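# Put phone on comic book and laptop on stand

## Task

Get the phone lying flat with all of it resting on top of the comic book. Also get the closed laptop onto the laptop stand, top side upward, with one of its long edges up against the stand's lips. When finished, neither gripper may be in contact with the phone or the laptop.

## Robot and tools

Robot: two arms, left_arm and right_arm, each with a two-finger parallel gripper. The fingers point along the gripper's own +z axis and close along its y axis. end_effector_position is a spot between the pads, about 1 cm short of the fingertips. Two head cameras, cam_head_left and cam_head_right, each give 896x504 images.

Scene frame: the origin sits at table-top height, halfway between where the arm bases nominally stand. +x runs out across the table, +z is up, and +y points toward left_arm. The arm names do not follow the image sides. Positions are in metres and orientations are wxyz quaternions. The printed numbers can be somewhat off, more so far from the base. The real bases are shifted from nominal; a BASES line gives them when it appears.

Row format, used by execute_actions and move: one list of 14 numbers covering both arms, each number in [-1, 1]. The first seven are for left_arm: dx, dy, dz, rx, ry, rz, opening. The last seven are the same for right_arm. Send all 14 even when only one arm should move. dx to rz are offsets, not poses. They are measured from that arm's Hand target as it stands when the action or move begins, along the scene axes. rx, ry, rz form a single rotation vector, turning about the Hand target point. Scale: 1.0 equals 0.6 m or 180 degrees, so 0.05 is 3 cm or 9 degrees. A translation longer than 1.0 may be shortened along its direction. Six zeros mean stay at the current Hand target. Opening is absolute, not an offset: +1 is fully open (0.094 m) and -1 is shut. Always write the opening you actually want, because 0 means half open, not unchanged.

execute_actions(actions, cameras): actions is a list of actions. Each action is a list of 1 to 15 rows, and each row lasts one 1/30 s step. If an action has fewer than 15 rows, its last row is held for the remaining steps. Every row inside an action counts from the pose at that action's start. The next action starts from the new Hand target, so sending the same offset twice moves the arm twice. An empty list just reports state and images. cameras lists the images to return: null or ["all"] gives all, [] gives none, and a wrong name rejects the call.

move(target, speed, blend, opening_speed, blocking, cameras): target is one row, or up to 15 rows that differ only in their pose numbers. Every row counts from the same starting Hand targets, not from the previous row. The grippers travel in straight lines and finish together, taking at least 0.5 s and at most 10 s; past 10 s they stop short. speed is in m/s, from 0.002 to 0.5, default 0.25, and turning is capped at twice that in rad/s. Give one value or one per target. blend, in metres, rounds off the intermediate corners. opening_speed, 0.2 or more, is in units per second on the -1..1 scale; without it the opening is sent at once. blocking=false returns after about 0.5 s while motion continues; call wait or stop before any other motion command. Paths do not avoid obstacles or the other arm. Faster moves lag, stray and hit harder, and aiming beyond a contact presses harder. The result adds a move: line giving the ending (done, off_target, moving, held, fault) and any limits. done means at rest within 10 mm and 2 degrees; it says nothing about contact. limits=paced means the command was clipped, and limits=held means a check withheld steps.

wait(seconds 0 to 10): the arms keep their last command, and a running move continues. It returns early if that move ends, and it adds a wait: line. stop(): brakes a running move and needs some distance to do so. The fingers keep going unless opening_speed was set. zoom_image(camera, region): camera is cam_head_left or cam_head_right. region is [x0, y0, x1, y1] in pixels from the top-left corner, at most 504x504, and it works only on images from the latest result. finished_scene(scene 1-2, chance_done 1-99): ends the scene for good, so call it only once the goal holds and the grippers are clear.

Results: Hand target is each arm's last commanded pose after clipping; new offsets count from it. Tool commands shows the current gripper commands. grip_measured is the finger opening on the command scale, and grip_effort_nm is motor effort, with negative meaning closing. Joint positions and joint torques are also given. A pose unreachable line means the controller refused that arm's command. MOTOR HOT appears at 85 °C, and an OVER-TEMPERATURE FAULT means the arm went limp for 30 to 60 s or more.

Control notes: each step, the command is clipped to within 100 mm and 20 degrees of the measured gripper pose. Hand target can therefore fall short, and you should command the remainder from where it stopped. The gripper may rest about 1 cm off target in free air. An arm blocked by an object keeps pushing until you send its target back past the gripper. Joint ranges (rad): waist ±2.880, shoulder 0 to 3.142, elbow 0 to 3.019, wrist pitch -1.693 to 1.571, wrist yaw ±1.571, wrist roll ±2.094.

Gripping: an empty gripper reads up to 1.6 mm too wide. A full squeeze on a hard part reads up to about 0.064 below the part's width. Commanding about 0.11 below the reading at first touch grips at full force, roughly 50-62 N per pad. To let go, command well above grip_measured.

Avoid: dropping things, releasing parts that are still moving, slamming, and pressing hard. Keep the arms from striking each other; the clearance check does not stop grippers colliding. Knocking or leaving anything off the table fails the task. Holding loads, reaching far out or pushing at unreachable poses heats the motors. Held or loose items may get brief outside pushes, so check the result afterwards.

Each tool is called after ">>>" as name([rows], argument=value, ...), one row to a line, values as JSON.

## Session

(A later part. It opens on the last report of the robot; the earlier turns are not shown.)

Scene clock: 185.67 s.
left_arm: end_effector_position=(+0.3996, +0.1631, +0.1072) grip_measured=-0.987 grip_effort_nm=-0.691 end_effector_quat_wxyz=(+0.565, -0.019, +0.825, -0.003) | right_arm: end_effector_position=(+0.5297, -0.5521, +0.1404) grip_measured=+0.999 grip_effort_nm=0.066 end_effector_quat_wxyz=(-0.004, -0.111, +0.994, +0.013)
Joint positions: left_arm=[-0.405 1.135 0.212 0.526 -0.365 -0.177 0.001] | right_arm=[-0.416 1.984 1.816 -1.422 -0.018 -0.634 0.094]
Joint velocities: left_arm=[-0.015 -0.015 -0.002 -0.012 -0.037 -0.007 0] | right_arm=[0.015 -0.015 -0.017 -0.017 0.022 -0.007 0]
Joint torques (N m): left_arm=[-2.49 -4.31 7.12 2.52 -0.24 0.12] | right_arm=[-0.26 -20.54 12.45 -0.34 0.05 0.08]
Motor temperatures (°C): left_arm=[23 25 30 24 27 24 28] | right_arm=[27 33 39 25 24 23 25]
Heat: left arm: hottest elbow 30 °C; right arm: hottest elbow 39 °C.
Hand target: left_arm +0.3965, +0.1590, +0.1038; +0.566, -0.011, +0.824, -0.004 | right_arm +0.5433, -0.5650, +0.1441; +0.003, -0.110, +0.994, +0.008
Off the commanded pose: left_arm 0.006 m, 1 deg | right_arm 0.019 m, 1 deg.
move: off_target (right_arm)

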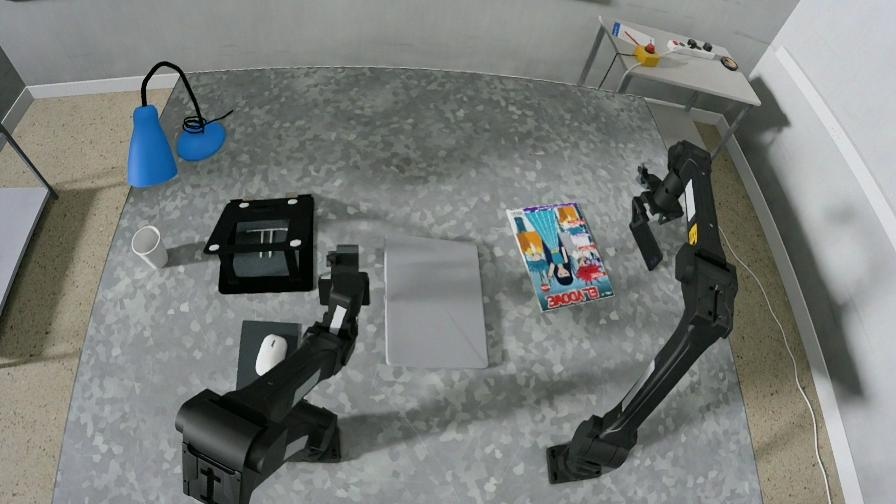

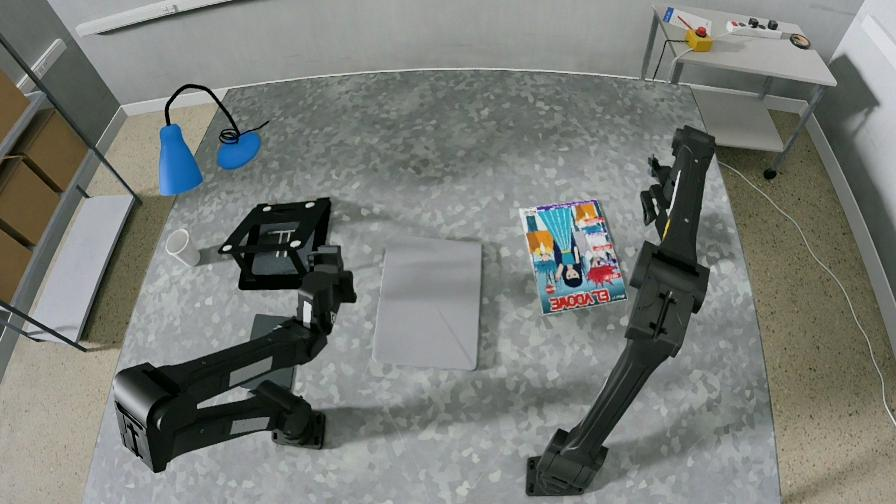

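>>> move(target=[0,0,0,0,0,0,-1, 0.0,-0.023,-0.058,0,0,0,1])

>>> zoom_image(camera="cam_head_left", region=[610, 185, 690, 285])

>>> zoom_image(camera="cam_head_right", region=[610, 185, 710, 285])

Scene clock: 199.20 s.
left_arm: end_effector_position=(+0.3996, +0.1631, +0.1072) grip_measured=-0.987 grip_effort_nm=-0.686 end_effector_quat_wxyz=(+0.565, -0.019, +0.825, -0.003) | right_arm: end_effector_position=(+0.5355, -0.5688, +0.1190) grip_measured=+0.999 grip_effort_nm=0.061 end_effector_quat_wxyz=(+0.002, -0.111, +0.994, +0.009)
Joint positions: left_arm=[-0.405 1.135 0.212 0.526 -0.365 -0.177 0.001] | right_arm=[-0.437 2.02 1.816 -1.373 -0.018 -0.655 0.094]
Joint velocities: left_arm=[-0.015 0.005 0.002 0.002 -0.022 -0.051 0] | right_arm=[-0.005 -0.005 0.007 -0.007 -0.051 -0.037 -0.001]
Joint torques (N m): left_arm=[-2.67 -4.84 7.25 2.54 -0.26 0.11] | right_arm=[-0.15 -21.77 9.83 0.47 0.04 0.09]
Motor temperatures (°C): left_arm=[23 25 30 24 27 24 28] | right_arm=[27 34 39 25 24 23 25]
Heat: left arm: hottest elbow 30 °C; right arm: hottest elbow 39 °C.
Hand target: left_arm +0.3965, +0.1590, +0.1038; +0.566, -0.011, +0.824, -0.004 | right_arm +0.5425, -0.5792, +0.1095; +0.003, -0.110, +0.994, +0.008
Off the commanded pose: left_arm 0.006 m, 1 deg | right_arm 0.016 m, 0 deg.
move: off_target (right_arm)

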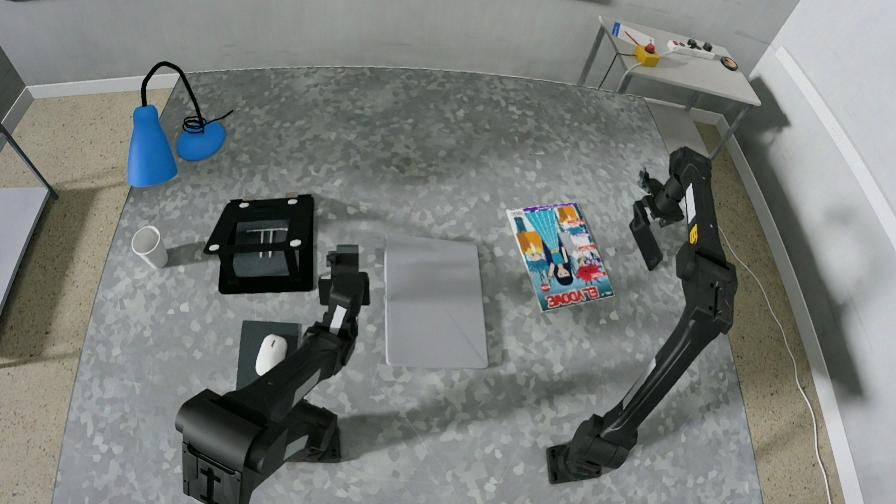

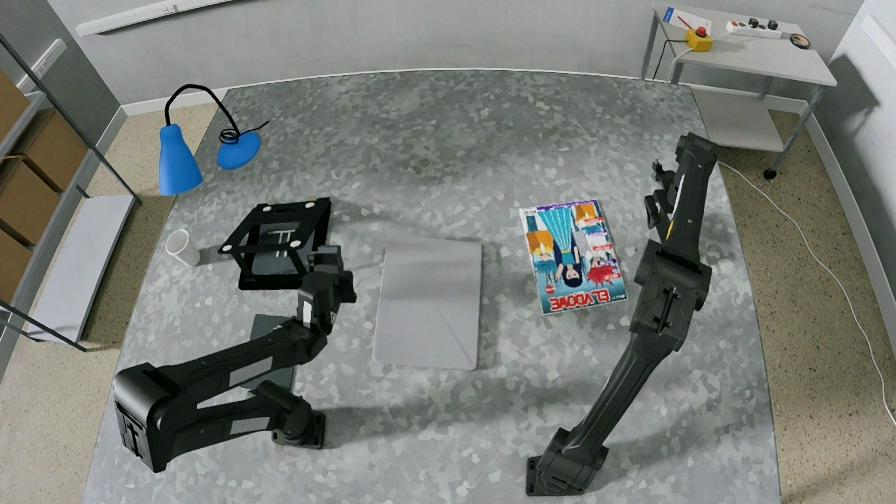

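Scaled by 5.040.

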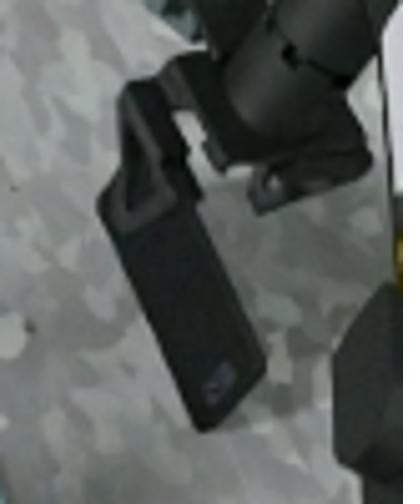

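Scaled by 5.040.

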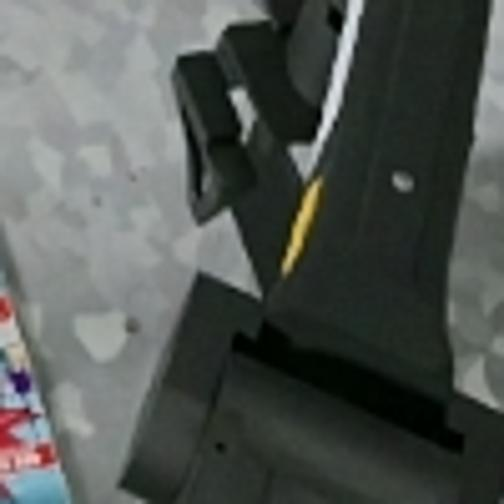

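>>> move(target=[0,0,0,0,0,0,-1, -0.003,-0.008,-0.11,0,0,0,1], speed=0.12)

>>> zoom_image(camera="cam_head_left", region=[610, 185, 690, 285])

Scene clock: 208.47 s.
left_arm: end_effector_position=(+0.3996, +0.1631, +0.1072) grip_measured=-0.987 grip_effort_nm=-0.691 end_effector_quat_wxyz=(+0.565, -0.019, +0.825, -0.003) | right_arm: end_effector_position=(+0.5436, -0.5776, +0.0613) grip_measured=+0.999 grip_effort_nm=0.061 end_effector_quat_wxyz=(+0.012, -0.112, +0.994, +0.003)
Joint positions: left_arm=[-0.405 1.135 0.212 0.526 -0.365 -0.177 0.001] | right_arm=[-0.445 2.076 1.751 -1.228 -0.018 -0.665 0.094]
Joint velocities: left_arm=[-0.005 0.005 0.007 0.002 0.022 -0.022 -0.002] | right_arm=[0.015 0.005 -0.002 -0.007 -0.037 -0.037 0.001]
Joint torques (N m): left_arm=[-3.14 -4.78 7.27 2.59 -0.22 0.1] | right_arm=[-0.26 -22.48 7.57 0.5 0.03 0.11]
Motor temperatures (°C): left_arm=[23 25 30 24 27 24 28] | right_arm=[27 35 39 25 24 23 25]
Heat: left arm: hottest elbow 30 °C; right arm: hottest elbow 39 °C.
Hand target: left_arm +0.3965, +0.1590, +0.1038; +0.566, -0.011, +0.824, -0.004 | right_arm +0.5396, -0.5844, +0.0435; +0.003, -0.110, +0.994, +0.008
Off the commanded pose: left_arm 0.006 m, 1 deg | right_arm 0.019 m, 1 deg.
move: off_target (right_arm)

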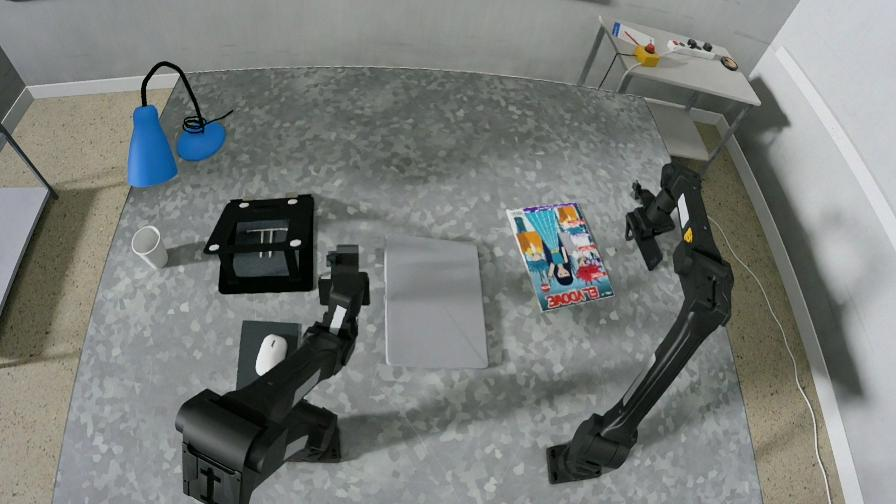

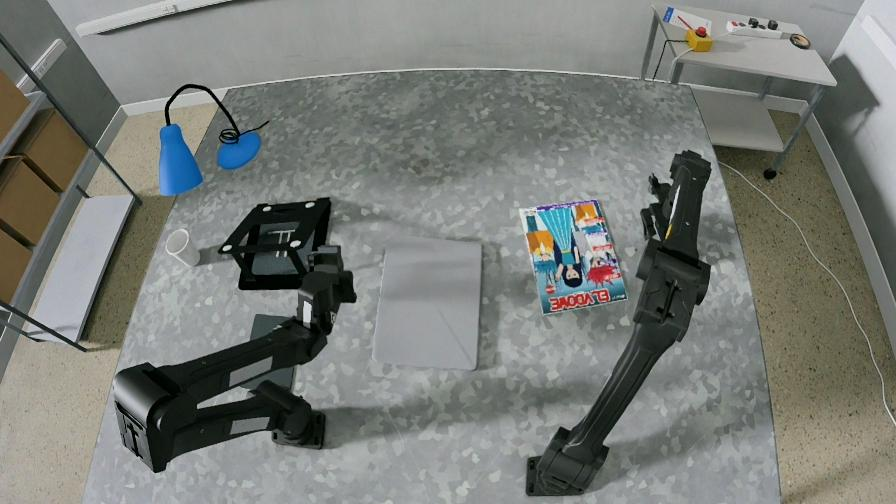

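Scaled by 5.040.

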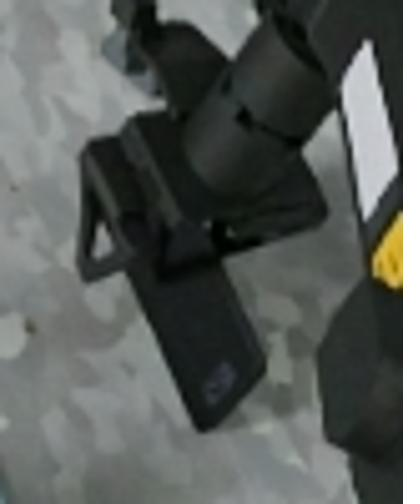

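>>> move(target=[0,0,0,0,0,0,-1, 0,0,-0.032,0,0,0,1], speed=0.12, cameras=[])

>>> move(target=[0,0,0,0,0,0,-1, 0,0,0,0,0,0,-0.3], opening_speed=0.6)

>>> zoom_image(camera="cam_head_left", region=[610, 185, 690, 285])

Scene clock: 213.33 s.
left_arm: end_effector_position=(+0.3996, +0.1631, +0.1072) grip_measured=-0.987 grip_effort_nm=-0.686 end_effector_quat_wxyz=(+0.565, -0.019, +0.825, -0.003) | right_arm: end_effector_position=(+0.5465, -0.5792, +0.0507) grip_measured=+0.999 grip_effort_nm=0.061 end_effector_quat_wxyz=(+0.019, -0.113, +0.993, -0.001)
Joint positions: left_arm=[-0.405 1.135 0.212 0.526 -0.365 -0.177 0.001] | right_arm=[-0.445 2.084 1.735 -1.188 -0.018 -0.665 0.094]
Joint velocities: left_arm=[0.005 0.005 0.012 -0.002 0.051 -0.007 0] | right_arm=[0.005 0.005 0.007 0.012 -0.022 -0.11 -0.001]
Joint torques (N m): left_arm=[-2.84 -4.25 7.25 2.67 -0.27 0.09] | right_arm=[-0.44 -21.01 6.98 0.49 0.03 0.08]
Motor temperatures (°C): left_arm=[23 25 30 24 27 24 28] | right_arm=[27 36 39 25 24 23 25]
Heat: left arm: hottest elbow 30 °C; right arm: hottest elbow 39 °C.
Hand target: left_arm +0.3965, +0.1590, +0.1038; +0.566, -0.011, +0.824, -0.004 | right_arm +0.5392, -0.5847, +0.0243; +0.003, -0.110, +0.994, +0.008
Off the commanded pose: left_arm 0.006 m, 1 deg | right_arm 0.028 m, 2 deg.
move: off_target (right_arm)
No camera images: "cameras" was empty.

Scene clock: 215.87 s.
left_arm: end_effector_position=(+0.3996, +0.1631, +0.1072) grip_measured=-0.987 grip_effort_nm=-0.691 end_effector_quat_wxyz=(+0.565, -0.019, +0.825, -0.003) | right_arm: end_effector_position=(+0.5466, -0.5795, +0.0503) grip_measured=-0.298 grip_effort_nm=-0.081 end_effector_quat_wxyz=(+0.019, -0.113, +0.993, -0.001)
Joint positions: left_arm=[-0.405 1.135 0.212 0.526 -0.365 -0.177 0.001] | right_arm=[-0.445 2.085 1.735 -1.187 -0.018 -0.666 0.033]
Joint velocities: left_arm=[0.005 0.015 -0.007 -0.007 -0.066 -0.007 0.001] | right_arm=[0.005 -0.005 -0.002 0.002 -0.037 0.007 0]
Joint torques (N m): left_arm=[-2.49 -4.72 7.16 2.73 -0.23 0.13] | right_arm=[-0.32 -21.77 6.93 0.53 0.04 0.09]
Motor temperatures (°C): left_arm=[23 25 30 24 27 24 28] | right_arm=[27 36 38 25 24 23 25]
Heat: left arm: hottest elbow 30 °C; right arm: hottest elbow 38 °C.
Hand target: left_arm +0.3965, +0.1590, +0.1038; +0.566, -0.011, +0.824, -0.004 | right_arm +0.5392, -0.5847, +0.0241; +0.003, -0.110, +0.994, +0.008
Off the commanded pose: left_arm 0.006 m, 1 deg | right_arm 0.027 m, 2 deg.
move: off_target (right_arm)

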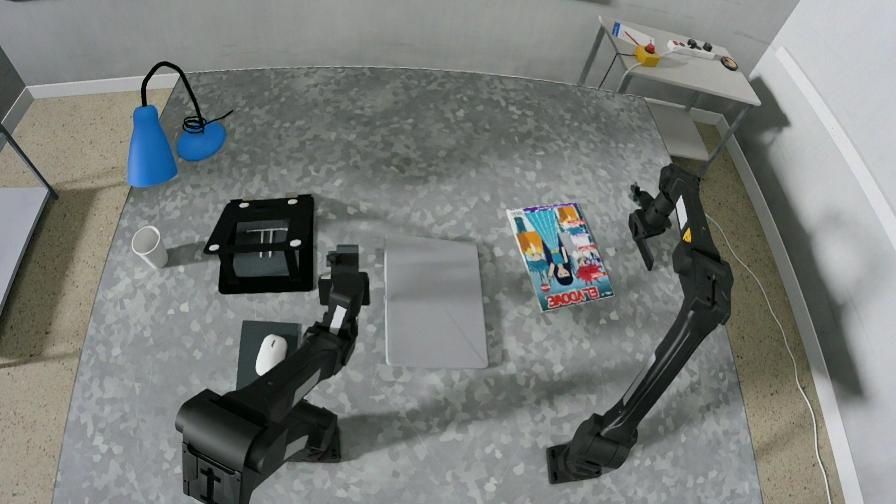

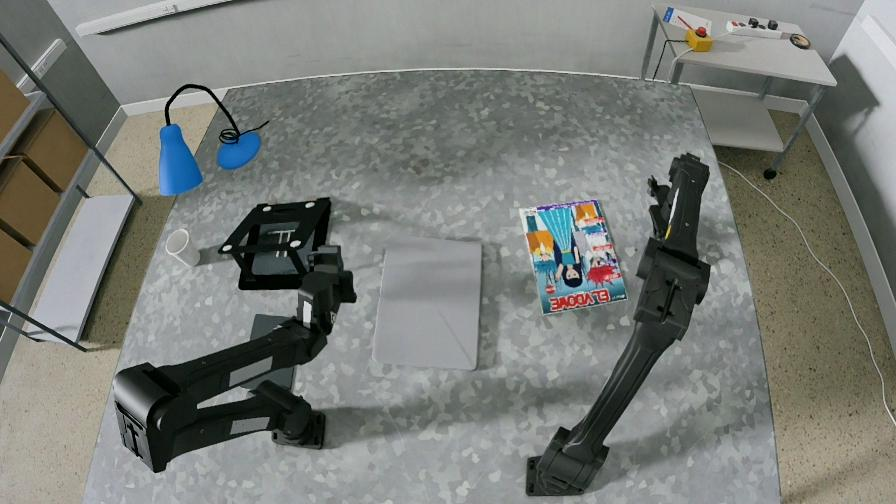

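Scaled by 5.040.

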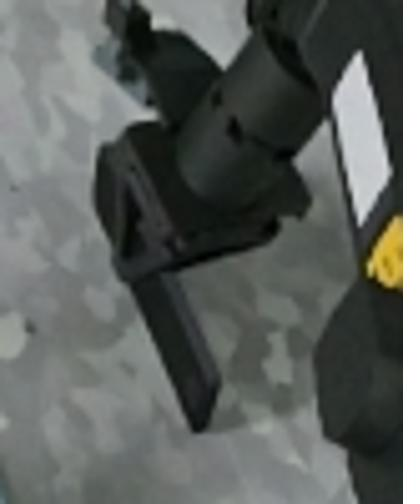

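>>> move(target=[0,0,0,0,0,0,-1, 0,0,0,0,0,0,-1], opening_speed=0.5)

>>> zoom_image(camera="cam_head_left", region=[610, 185, 690, 285])

Scene clock: 220.40 s.
left_arm: end_effector_position=(+0.3996, +0.1631, +0.1072) grip_measured=-0.987 grip_effort_nm=-0.691 end_effector_quat_wxyz=(+0.565, -0.019, +0.825, -0.003) | right_arm: end_effector_position=(+0.5464, -0.5819, +0.0503) grip_measured=-0.844 grip_effort_nm=-1.028 end_effector_quat_wxyz=(+0.020, -0.112, +0.994, -0.003)
Joint positions: left_arm=[-0.405 1.135 0.212 0.526 -0.365 -0.177 0.001] | right_arm=[-0.449 2.085 1.735 -1.184 -0.016 -0.667 0.007]
Joint velocities: left_arm=[-0.005 -0.015 -0.017 0.007 -0.022 0.022 0] | right_arm=[-0.005 0.005 0.002 -0.007 0.037 0.007 0]
Joint torques (N m): left_arm=[-3.08 -4.25 7.25 2.58 -0.3 0.05] | right_arm=[-0.03 -21.71 6.98 0.38 -0.04 0.1]
Motor temperatures (°C): left_arm=[23 25 30 24 27 24 28] | right_arm=[27 37 38 25 24 23 25]
Heat: left arm: hottest elbow 30 °C; right arm: hottest elbow 38 °C.
Hand target: left_arm +0.3965, +0.1590, +0.1038; +0.566, -0.011, +0.824, -0.004 | right_arm +0.5391, -0.5847, +0.0242; +0.003, -0.110, +0.994, +0.008
Off the commanded pose: left_arm 0.006 m, 1 deg | right_arm 0.027 m, 2 deg.
move: off_target (right_arm)

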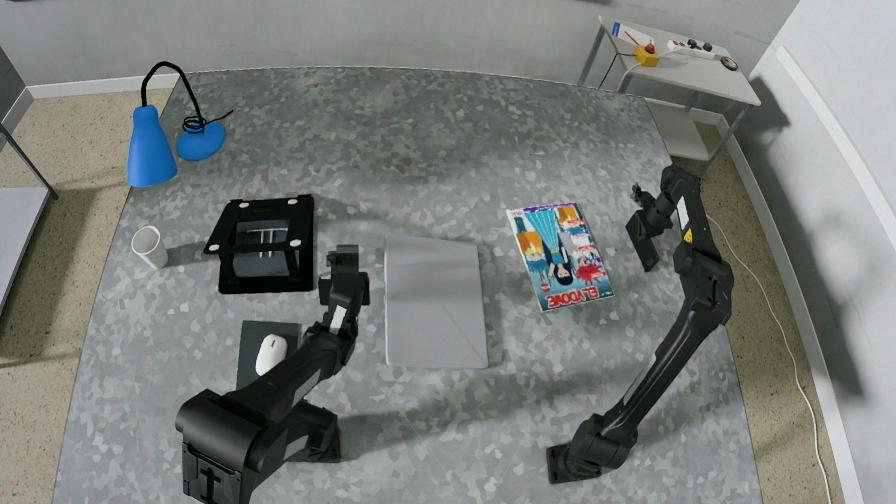

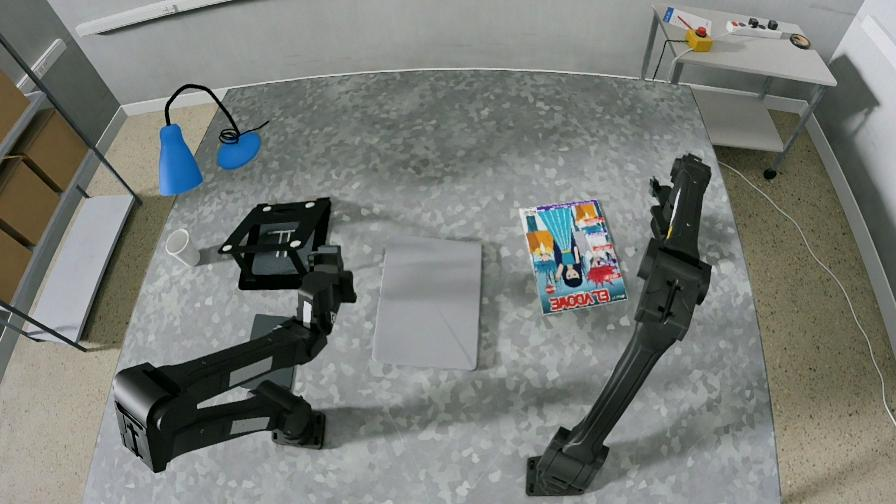

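Scaled by 5.040.

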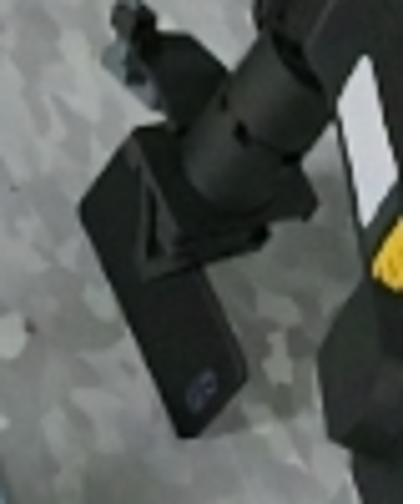

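>>> move(target=[0,0,0,0,0,0,-1, 0,0,0.28,0,0,0,-1], speed=0.15, cameras=[])

>>> move(target=[0,0,0,0,0,0,-1, -0.04,0.36,0.05,-0.271,-0.061,0,-1], speed=0.2)

>>> zoom_image(camera="cam_head_left", region=[480, 150, 680, 330])

>>> zoom_image(camera="cam_head_right", region=[480, 150, 680, 330])

Scene clock: 241.40 s.
left_arm: end_effector_position=(+0.3996, +0.1631, +0.1072) grip_measured=-0.987 grip_effort_nm=-0.691 end_effector_quat_wxyz=(+0.565, -0.019, +0.825, -0.003) | right_arm: end_effector_position=(+0.5269, -0.5725, +0.1569) grip_measured=-0.845 grip_effort_nm=-1.038 end_effector_quat_wxyz=(-0.028, -0.111, +0.993, +0.027)
Joint positions: left_arm=[-0.405 1.135 0.212 0.526 -0.365 -0.177 0.001] | right_arm=[-0.449 2.035 1.939 -1.551 -0.017 -0.667 0.007]
Joint velocities: left_arm=[0.024 -0.005 -0.002 -0.007 -0.007 0.022 -0.001] | right_arm=[-0.005 -0.005 -0.002 0.002 0.022 0.007 0]
Joint torques (N m): left_arm=[-2.49 -4.72 7.01 2.62 -0.25 0.11] | right_arm=[0.15 -25.58 13.42 -0.57 0 0.13]
Motor temperatures (°C): left_arm=[23 25 30 24 27 24 28] | right_arm=[27 38 36 25 24 23 26]
Heat: left arm: hottest elbow 30 °C; right arm: hottest shoulder 38 °C.
Hand target: left_arm +0.3965, +0.1590, +0.1038; +0.566, -0.011, +0.824, -0.004 | right_arm +0.5419, -0.5834, +0.1923; +0.003, -0.110, +0.994, +0.008
Off the commanded pose: left_arm 0.006 m, 1 deg | right_arm 0.039 m, 4 deg.
move: off_target (right_arm)
No camera images: "cameras" was empty.

Scene clock: 244.50 s.
left_arm: end_effector_position=(+0.3996, +0.1631, +0.1072) grip_measured=-0.987 grip_effort_nm=-0.686 end_effector_quat_wxyz=(+0.565, -0.019, +0.825, -0.003) | right_arm: end_effector_position=(+0.5236, -0.3661, +0.2076) grip_measured=-0.845 grip_effort_nm=-1.038 end_effector_quat_wxyz=(+0.035, -0.108, +0.906, -0.409)
Joint positions: left_arm=[-0.405 1.135 0.212 0.526 -0.365 -0.177 0.001] | right_arm=[0.131 1.748 1.494 -1.24 0.842 -0.135 0.007]
Joint velocities: left_arm=[0.015 -0.015 -0.022 -0.012 -0.051 0.007 0] | right_arm=[-0.005 -0.015 -0.002 0.002 -0.007 -0.11 0]
Joint torques (N m): left_arm=[-2.43 -4.37 7.12 2.59 -0.21 0.1] | right_arm=[0.85 -21.48 7.95 -0.1 0.77 0.27]
Motor temperatures (°C): left_arm=[23 25 30 24 27 24 28] | right_arm=[27 38 36 25 24 23 26]
Heat: left arm: hottest elbow 30 °C; right arm: hottest shoulder 38 °C.
Hand target: left_arm +0.3965, +0.1590, +0.1038; +0.566, -0.011, +0.824, -0.004 | right_arm +0.5195, -0.3654, +0.2191; +0.042, -0.104, +0.904, -0.412
Off the commanded pose: left_arm 0.006 m, 1 deg | right_arm 0.016 m, 2 deg.
move: off_target (right_arm)

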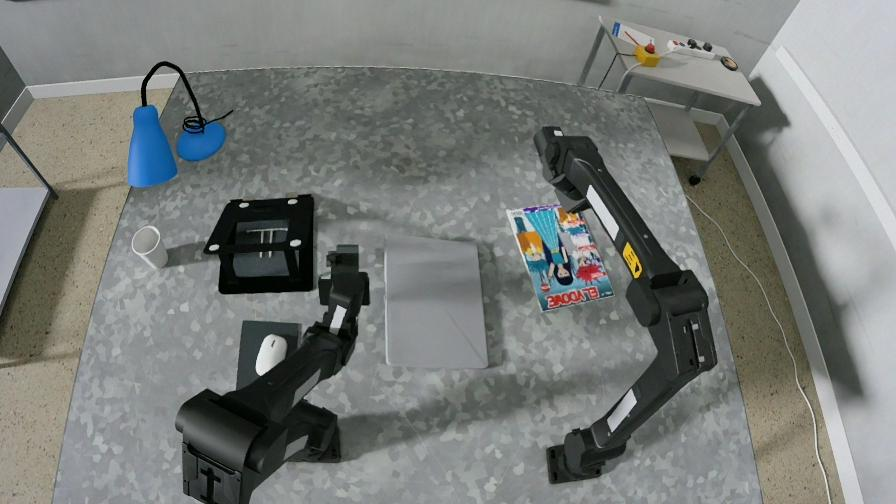

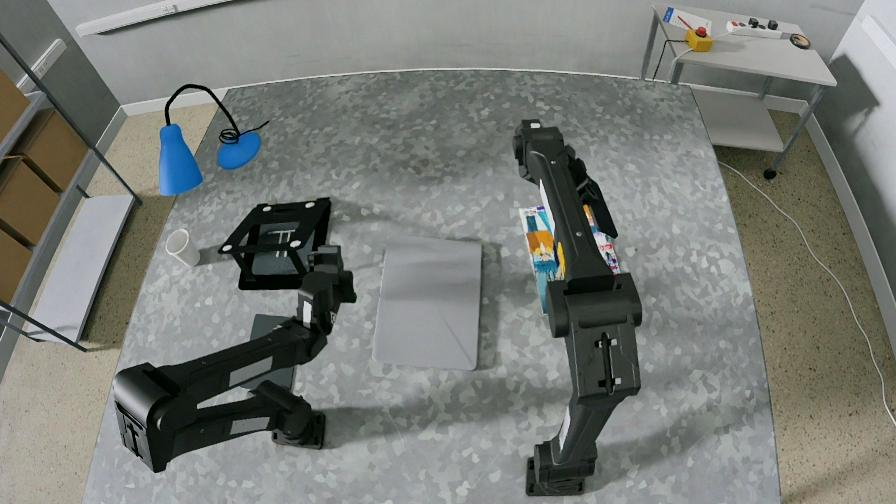

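Scaled by 2.520.

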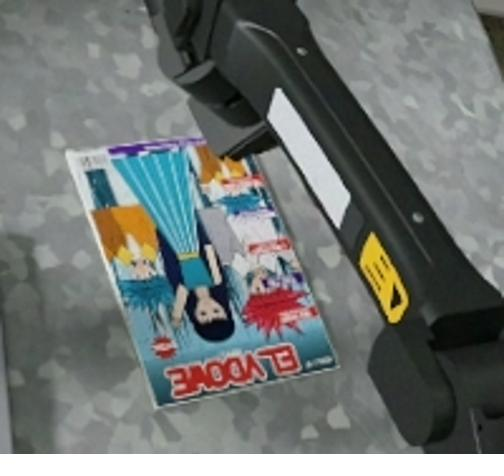

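Scaled by 2.520.

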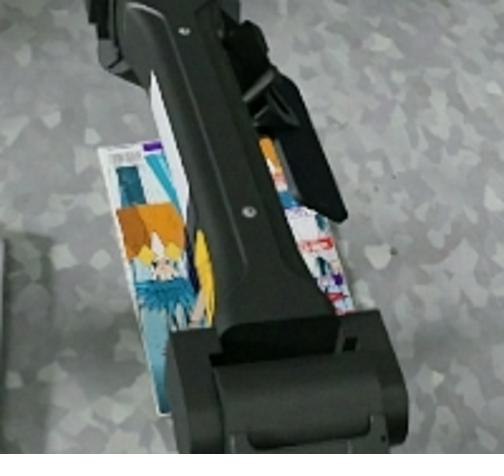

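>>> move(target=[0,0,0,0,0,0,-1, 0,0.075,-0.15,0,0,0,-1], speed=0.15)

>>> zoom_image(camera="cam_head_right", region=[500, 170, 660, 330])

>>> zoom_image(camera="cam_head_left", region=[480, 170, 640, 330])

Scene clock: 250.53 s.
left_arm: end_effector_position=(+0.3996, +0.1631, +0.1072) grip_measured=-0.987 grip_effort_nm=-0.686 end_effector_quat_wxyz=(+0.565, -0.019, +0.825, -0.003) | right_arm: end_effector_position=(+0.5175, -0.3255, +0.1322) grip_measured=-0.845 grip_effort_nm=-1.038 end_effector_quat_wxyz=(+0.038, -0.103, +0.906, -0.409)
Joint positions: left_arm=[-0.405 1.135 0.212 0.526 -0.365 -0.177 0.001] | right_arm=[0.208 1.831 1.402 -1.151 0.846 -0.009 0.007]
Joint velocities: left_arm=[-0.005 0.015 0.022 -0.012 -0.022 0.051 -0.001] | right_arm=[-0.005 -0.024 -0.007 -0.027 -0.037 0.037 0]
Joint torques (N m): left_arm=[-2.67 -4.66 7.17 2.61 -0.24 0.1] | right_arm=[1.08 -18.26 7.42 0.42 0.78 0.22]
Motor temperatures (°C): left_arm=[23 25 30 24 27 24 28] | right_arm=[27 37 36 25 24 23 27]
Heat: left arm: hottest elbow 30 °C; right arm: hottest shoulder 37 °C.
Hand target: left_arm +0.3965, +0.1590, +0.1038; +0.566, -0.011, +0.824, -0.004 | right_arm +0.5195, -0.3215, +0.1284; +0.041, -0.104, +0.904, -0.412
Off the commanded pose: left_arm 0.006 m, 1 deg | right_arm 0.006 m, 1 deg.
move: done

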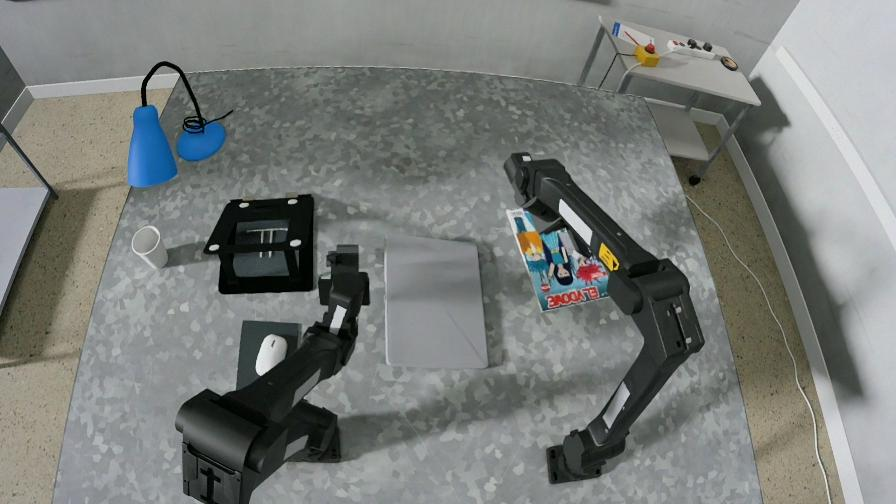

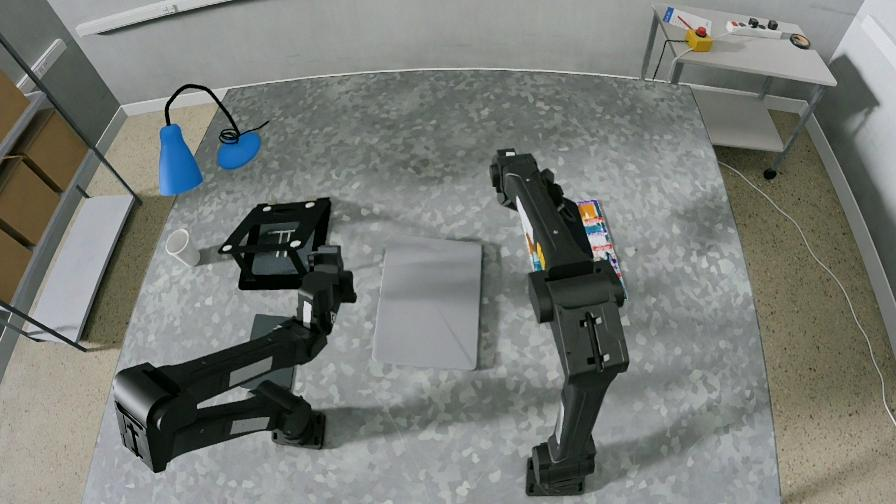

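Scaled by 3.150.

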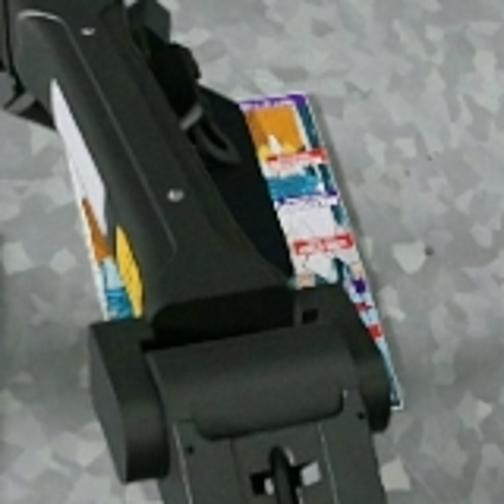

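Scaled by 3.150.

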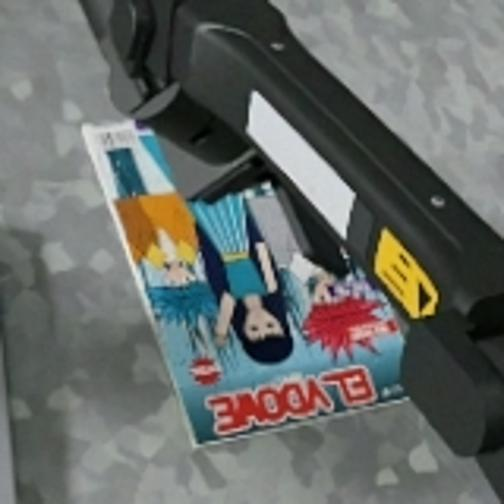

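>>> move(target=[0,0,0,0,0,0,-1, 0,-0.033,-0.105,-0.035,-0.008,0,-1], speed=0.12)

>>> zoom_image(camera="cam_head_right", region=[500, 170, 660, 330])

>>> zoom_image(camera="cam_head_left", region=[480, 170, 640, 330])

Scene clock: 261.87 s.
left_arm: end_effector_position=(+0.3996, +0.1631, +0.1072) grip_measured=-0.987 grip_effort_nm=-0.691 end_effector_quat_wxyz=(+0.565, -0.019, +0.825, -0.003) | right_arm: end_effector_position=(+0.5189, -0.3375, +0.0697) grip_measured=-0.845 grip_effort_nm=-1.038 end_effector_quat_wxyz=(+0.050, -0.099, +0.882, -0.459)
Joint positions: left_arm=[-0.405 1.135 0.212 0.526 -0.365 -0.177 0.001] | right_arm=[0.208 1.921 1.306 -0.944 0.959 -0.017 0.007]
Joint velocities: left_arm=[-0.005 -0.005 -0.002 -0.007 0.007 -0.022 0] | right_arm=[-0.005 0.005 0.012 -0.002 0.11 0.007 -0.001]
Joint torques (N m): left_arm=[-2.55 -4.78 7.15 2.67 -0.24 0.1] | right_arm=[0.03 -20.48 6.75 0.49 0.84 0.12]
Motor temperatures (°C): left_arm=[23 25 30 24 27 24 28] | right_arm=[27 36 37 25 24 23 27]
Heat: left arm: hottest elbow 30 °C; right arm: hottest elbow 37 °C.
Hand target: left_arm +0.3965, +0.1590, +0.1038; +0.566, -0.011, +0.824, -0.004 | right_arm +0.5195, -0.3424, +0.0657; +0.046, -0.100, +0.880, -0.463
Off the commanded pose: left_arm 0.006 m, 1 deg | right_arm 0.006 m, 1 deg.
move: done

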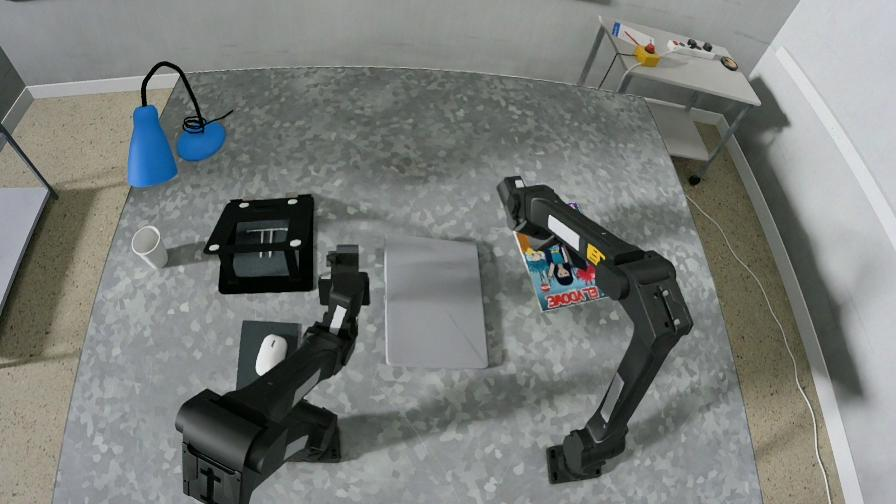

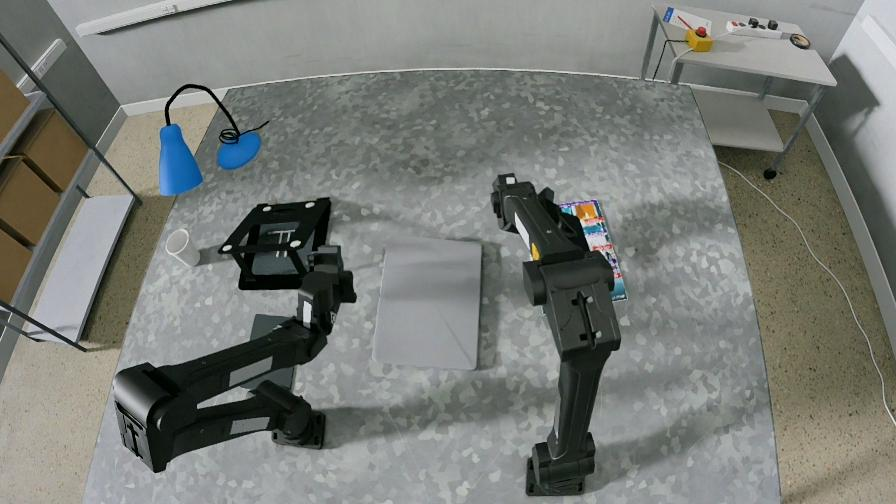

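Scaled by 3.150.

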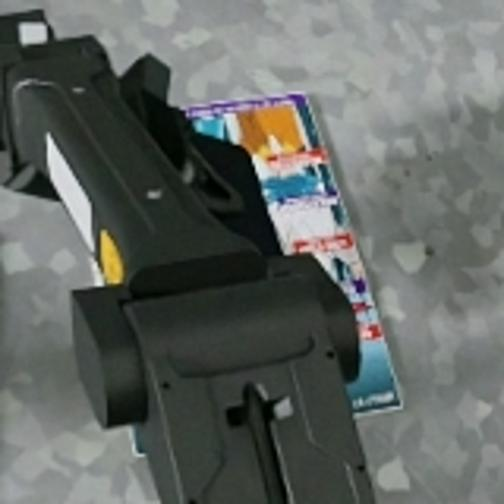

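Scaled by 3.150.

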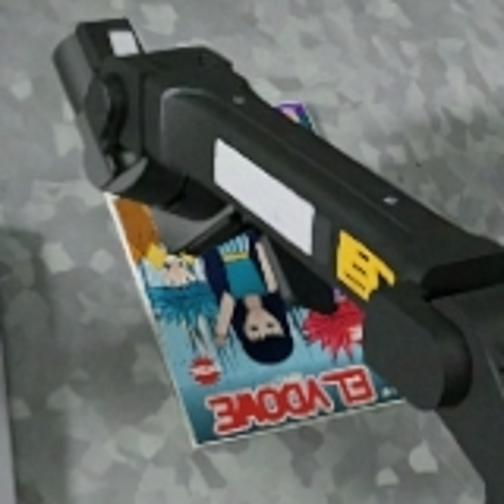

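>>> move(target=[0,0,0,0,0,0,-1, 0,0,-0.04,0,0,0,-1], speed=0.06)

>>> zoom_image(camera="cam_head_right", region=[500, 170, 660, 330])

>>> zoom_image(camera="cam_head_left", region=[480, 170, 640, 330])

Scene clock: 266.43 s.
left_arm: end_effector_position=(+0.3996, +0.1631, +0.1072) grip_measured=-0.987 grip_effort_nm=-0.691 end_effector_quat_wxyz=(+0.565, -0.019, +0.825, -0.003) | right_arm: end_effector_position=(+0.5208, -0.3370, +0.0505) grip_measured=-0.845 grip_effort_nm=-1.038 end_effector_quat_wxyz=(+0.055, -0.098, +0.882, -0.458)
Joint positions: left_arm=[-0.405 1.135 0.212 0.526 -0.365 -0.177 0.001] | right_arm=[0.208 1.951 1.292 -0.889 0.959 -0.019 0.007]
Joint velocities: left_arm=[-0.005 -0.005 -0.012 -0.017 -0.007 0.051 0] | right_arm=[0.005 -0.005 -0.007 0.002 -0.066 0.037 0]
Joint torques (N m): left_arm=[-2.49 -4.19 7.27 2.62 -0.26 0.09] | right_arm=[-0.03 -19.31 6.2 0.49 0.81 0.11]
Motor temperatures (°C): left_arm=[23 25 30 24 27 24 28] | right_arm=[27 36 37 25 24 23 27]
Heat: left arm: hottest elbow 30 °C; right arm: hottest elbow 37 °C.
Hand target: left_arm +0.3965, +0.1590, +0.1038; +0.566, -0.011, +0.824, -0.004 | right_arm +0.5194, -0.3427, +0.0417; +0.046, -0.101, +0.880, -0.463
Off the commanded pose: left_arm 0.006 m, 1 deg | right_arm 0.010 m, 1 deg.
move: done

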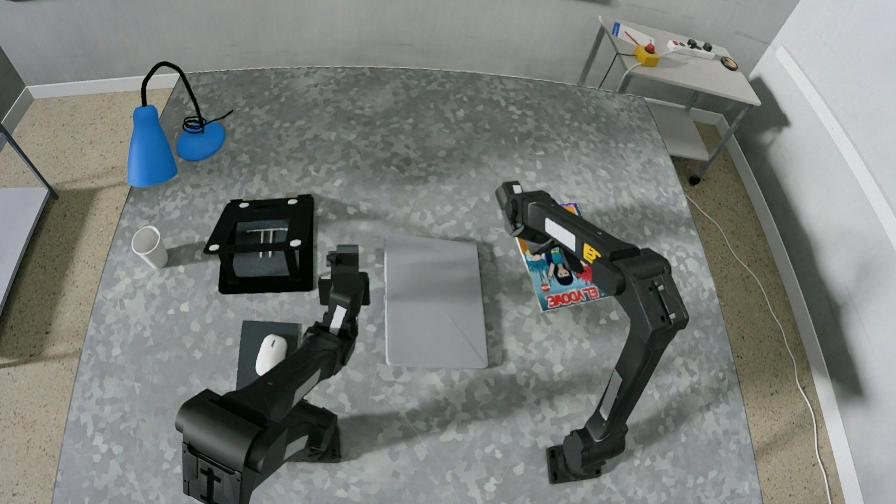

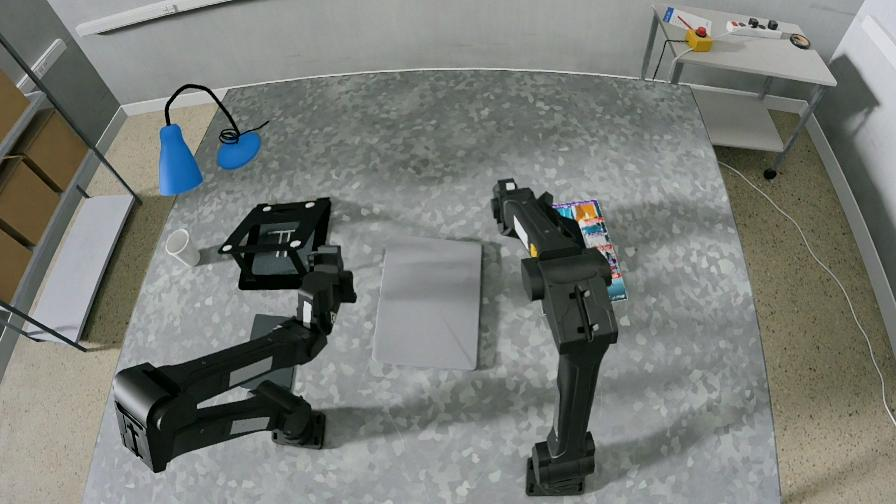

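Scaled by 3.150.

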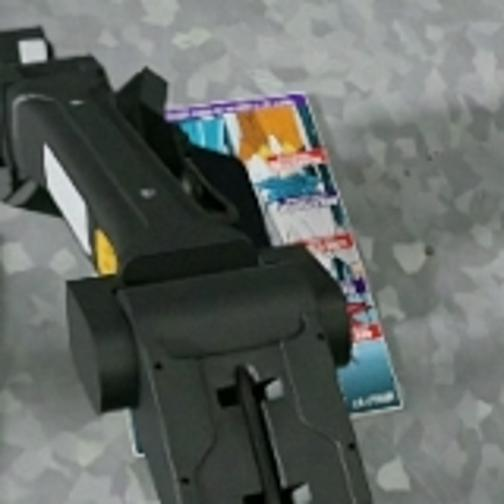

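Scaled by 3.150.

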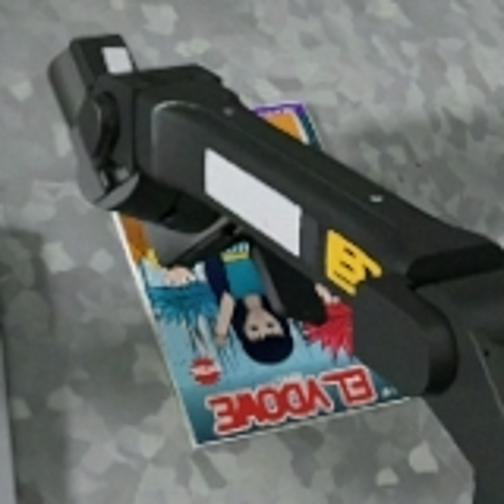

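>>> move(target=[0,0,0,0,0,0,-1, 0,-0.01,-0.035,0,0,0,-1], speed=0.06)

>>> zoom_image(camera="cam_head_left", region=[500, 210, 620, 330])

>>> zoom_image(camera="cam_head_right", region=[520, 180, 640, 300])

Scene clock: 269.50 s.
left_arm: end_effector_position=(+0.3996, +0.1631, +0.1072) grip_measured=-0.987 grip_effort_nm=-0.691 end_effector_quat_wxyz=(+0.565, -0.019, +0.825, -0.003) | right_arm: end_effector_position=(+0.5229, -0.3409, +0.0347) grip_measured=-0.845 grip_effort_nm=-1.038 end_effector_quat_wxyz=(+0.061, -0.096, +0.881, -0.460)
Joint positions: left_arm=[-0.405 1.135 0.212 0.526 -0.365 -0.177 0.001] | right_arm=[0.201 1.974 1.276 -0.824 0.965 -0.036 0.007]
Joint velocities: left_arm=[-0.005 -0.024 0.017 0.002 -0.022 -0.051 0] | right_arm=[-0.005 -0.015 -0.002 0.012 -0.125 -0.037 0]
Joint torques (N m): left_arm=[-2.43 -5.48 7.13 2.61 -0.28 0.11] | right_arm=[-0.32 -19.6 5.82 0.65 0.6 0.1]
Motor temperatures (°C): left_arm=[23 25 30 24 27 24 28] | right_arm=[27 37 36 25 24 23 27]
Heat: left arm: hottest elbow 30 °C; right arm: hottest shoulder 37 °C.
Hand target: left_arm +0.3965, +0.1590, +0.1038; +0.566, -0.011, +0.824, -0.004 | right_arm +0.5194, -0.3491, +0.0208; +0.046, -0.101, +0.880, -0.463
Off the commanded pose: left_arm 0.006 m, 1 deg | right_arm 0.016 m, 2 deg.
move: off_target (right_arm)

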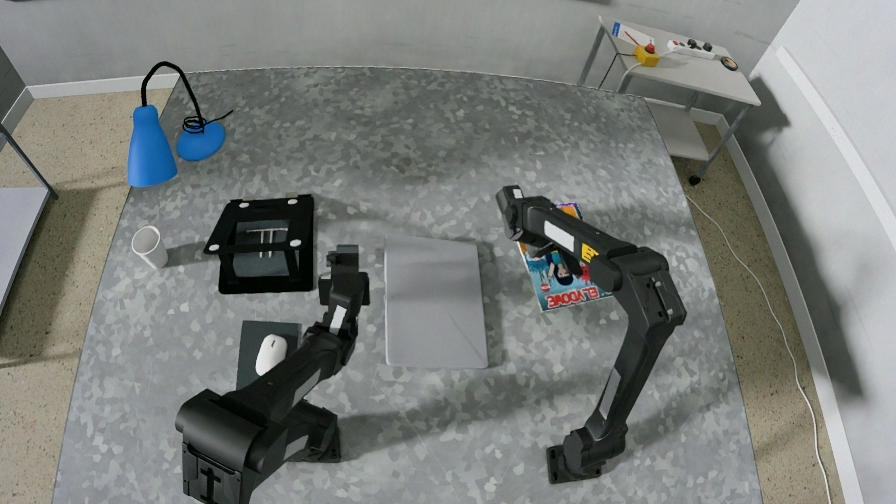

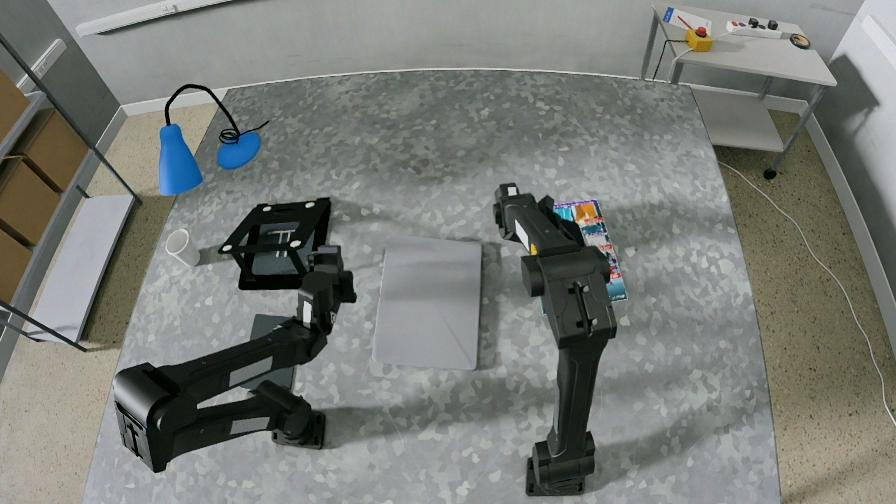

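Scaled by 4.200.

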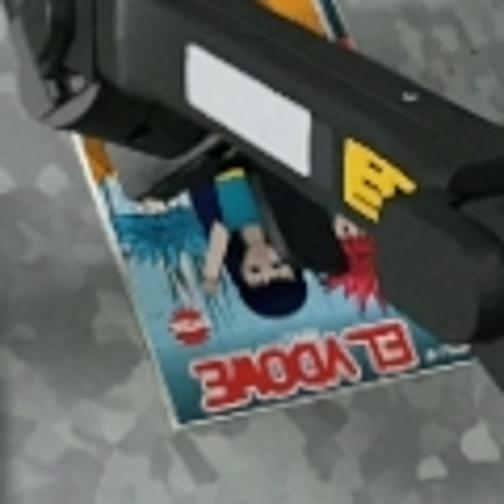

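Scaled by 4.200.

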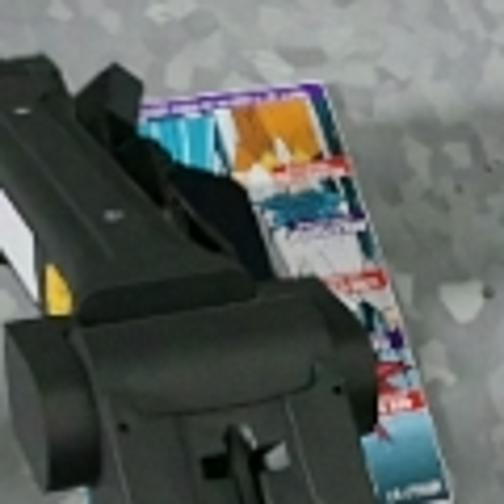

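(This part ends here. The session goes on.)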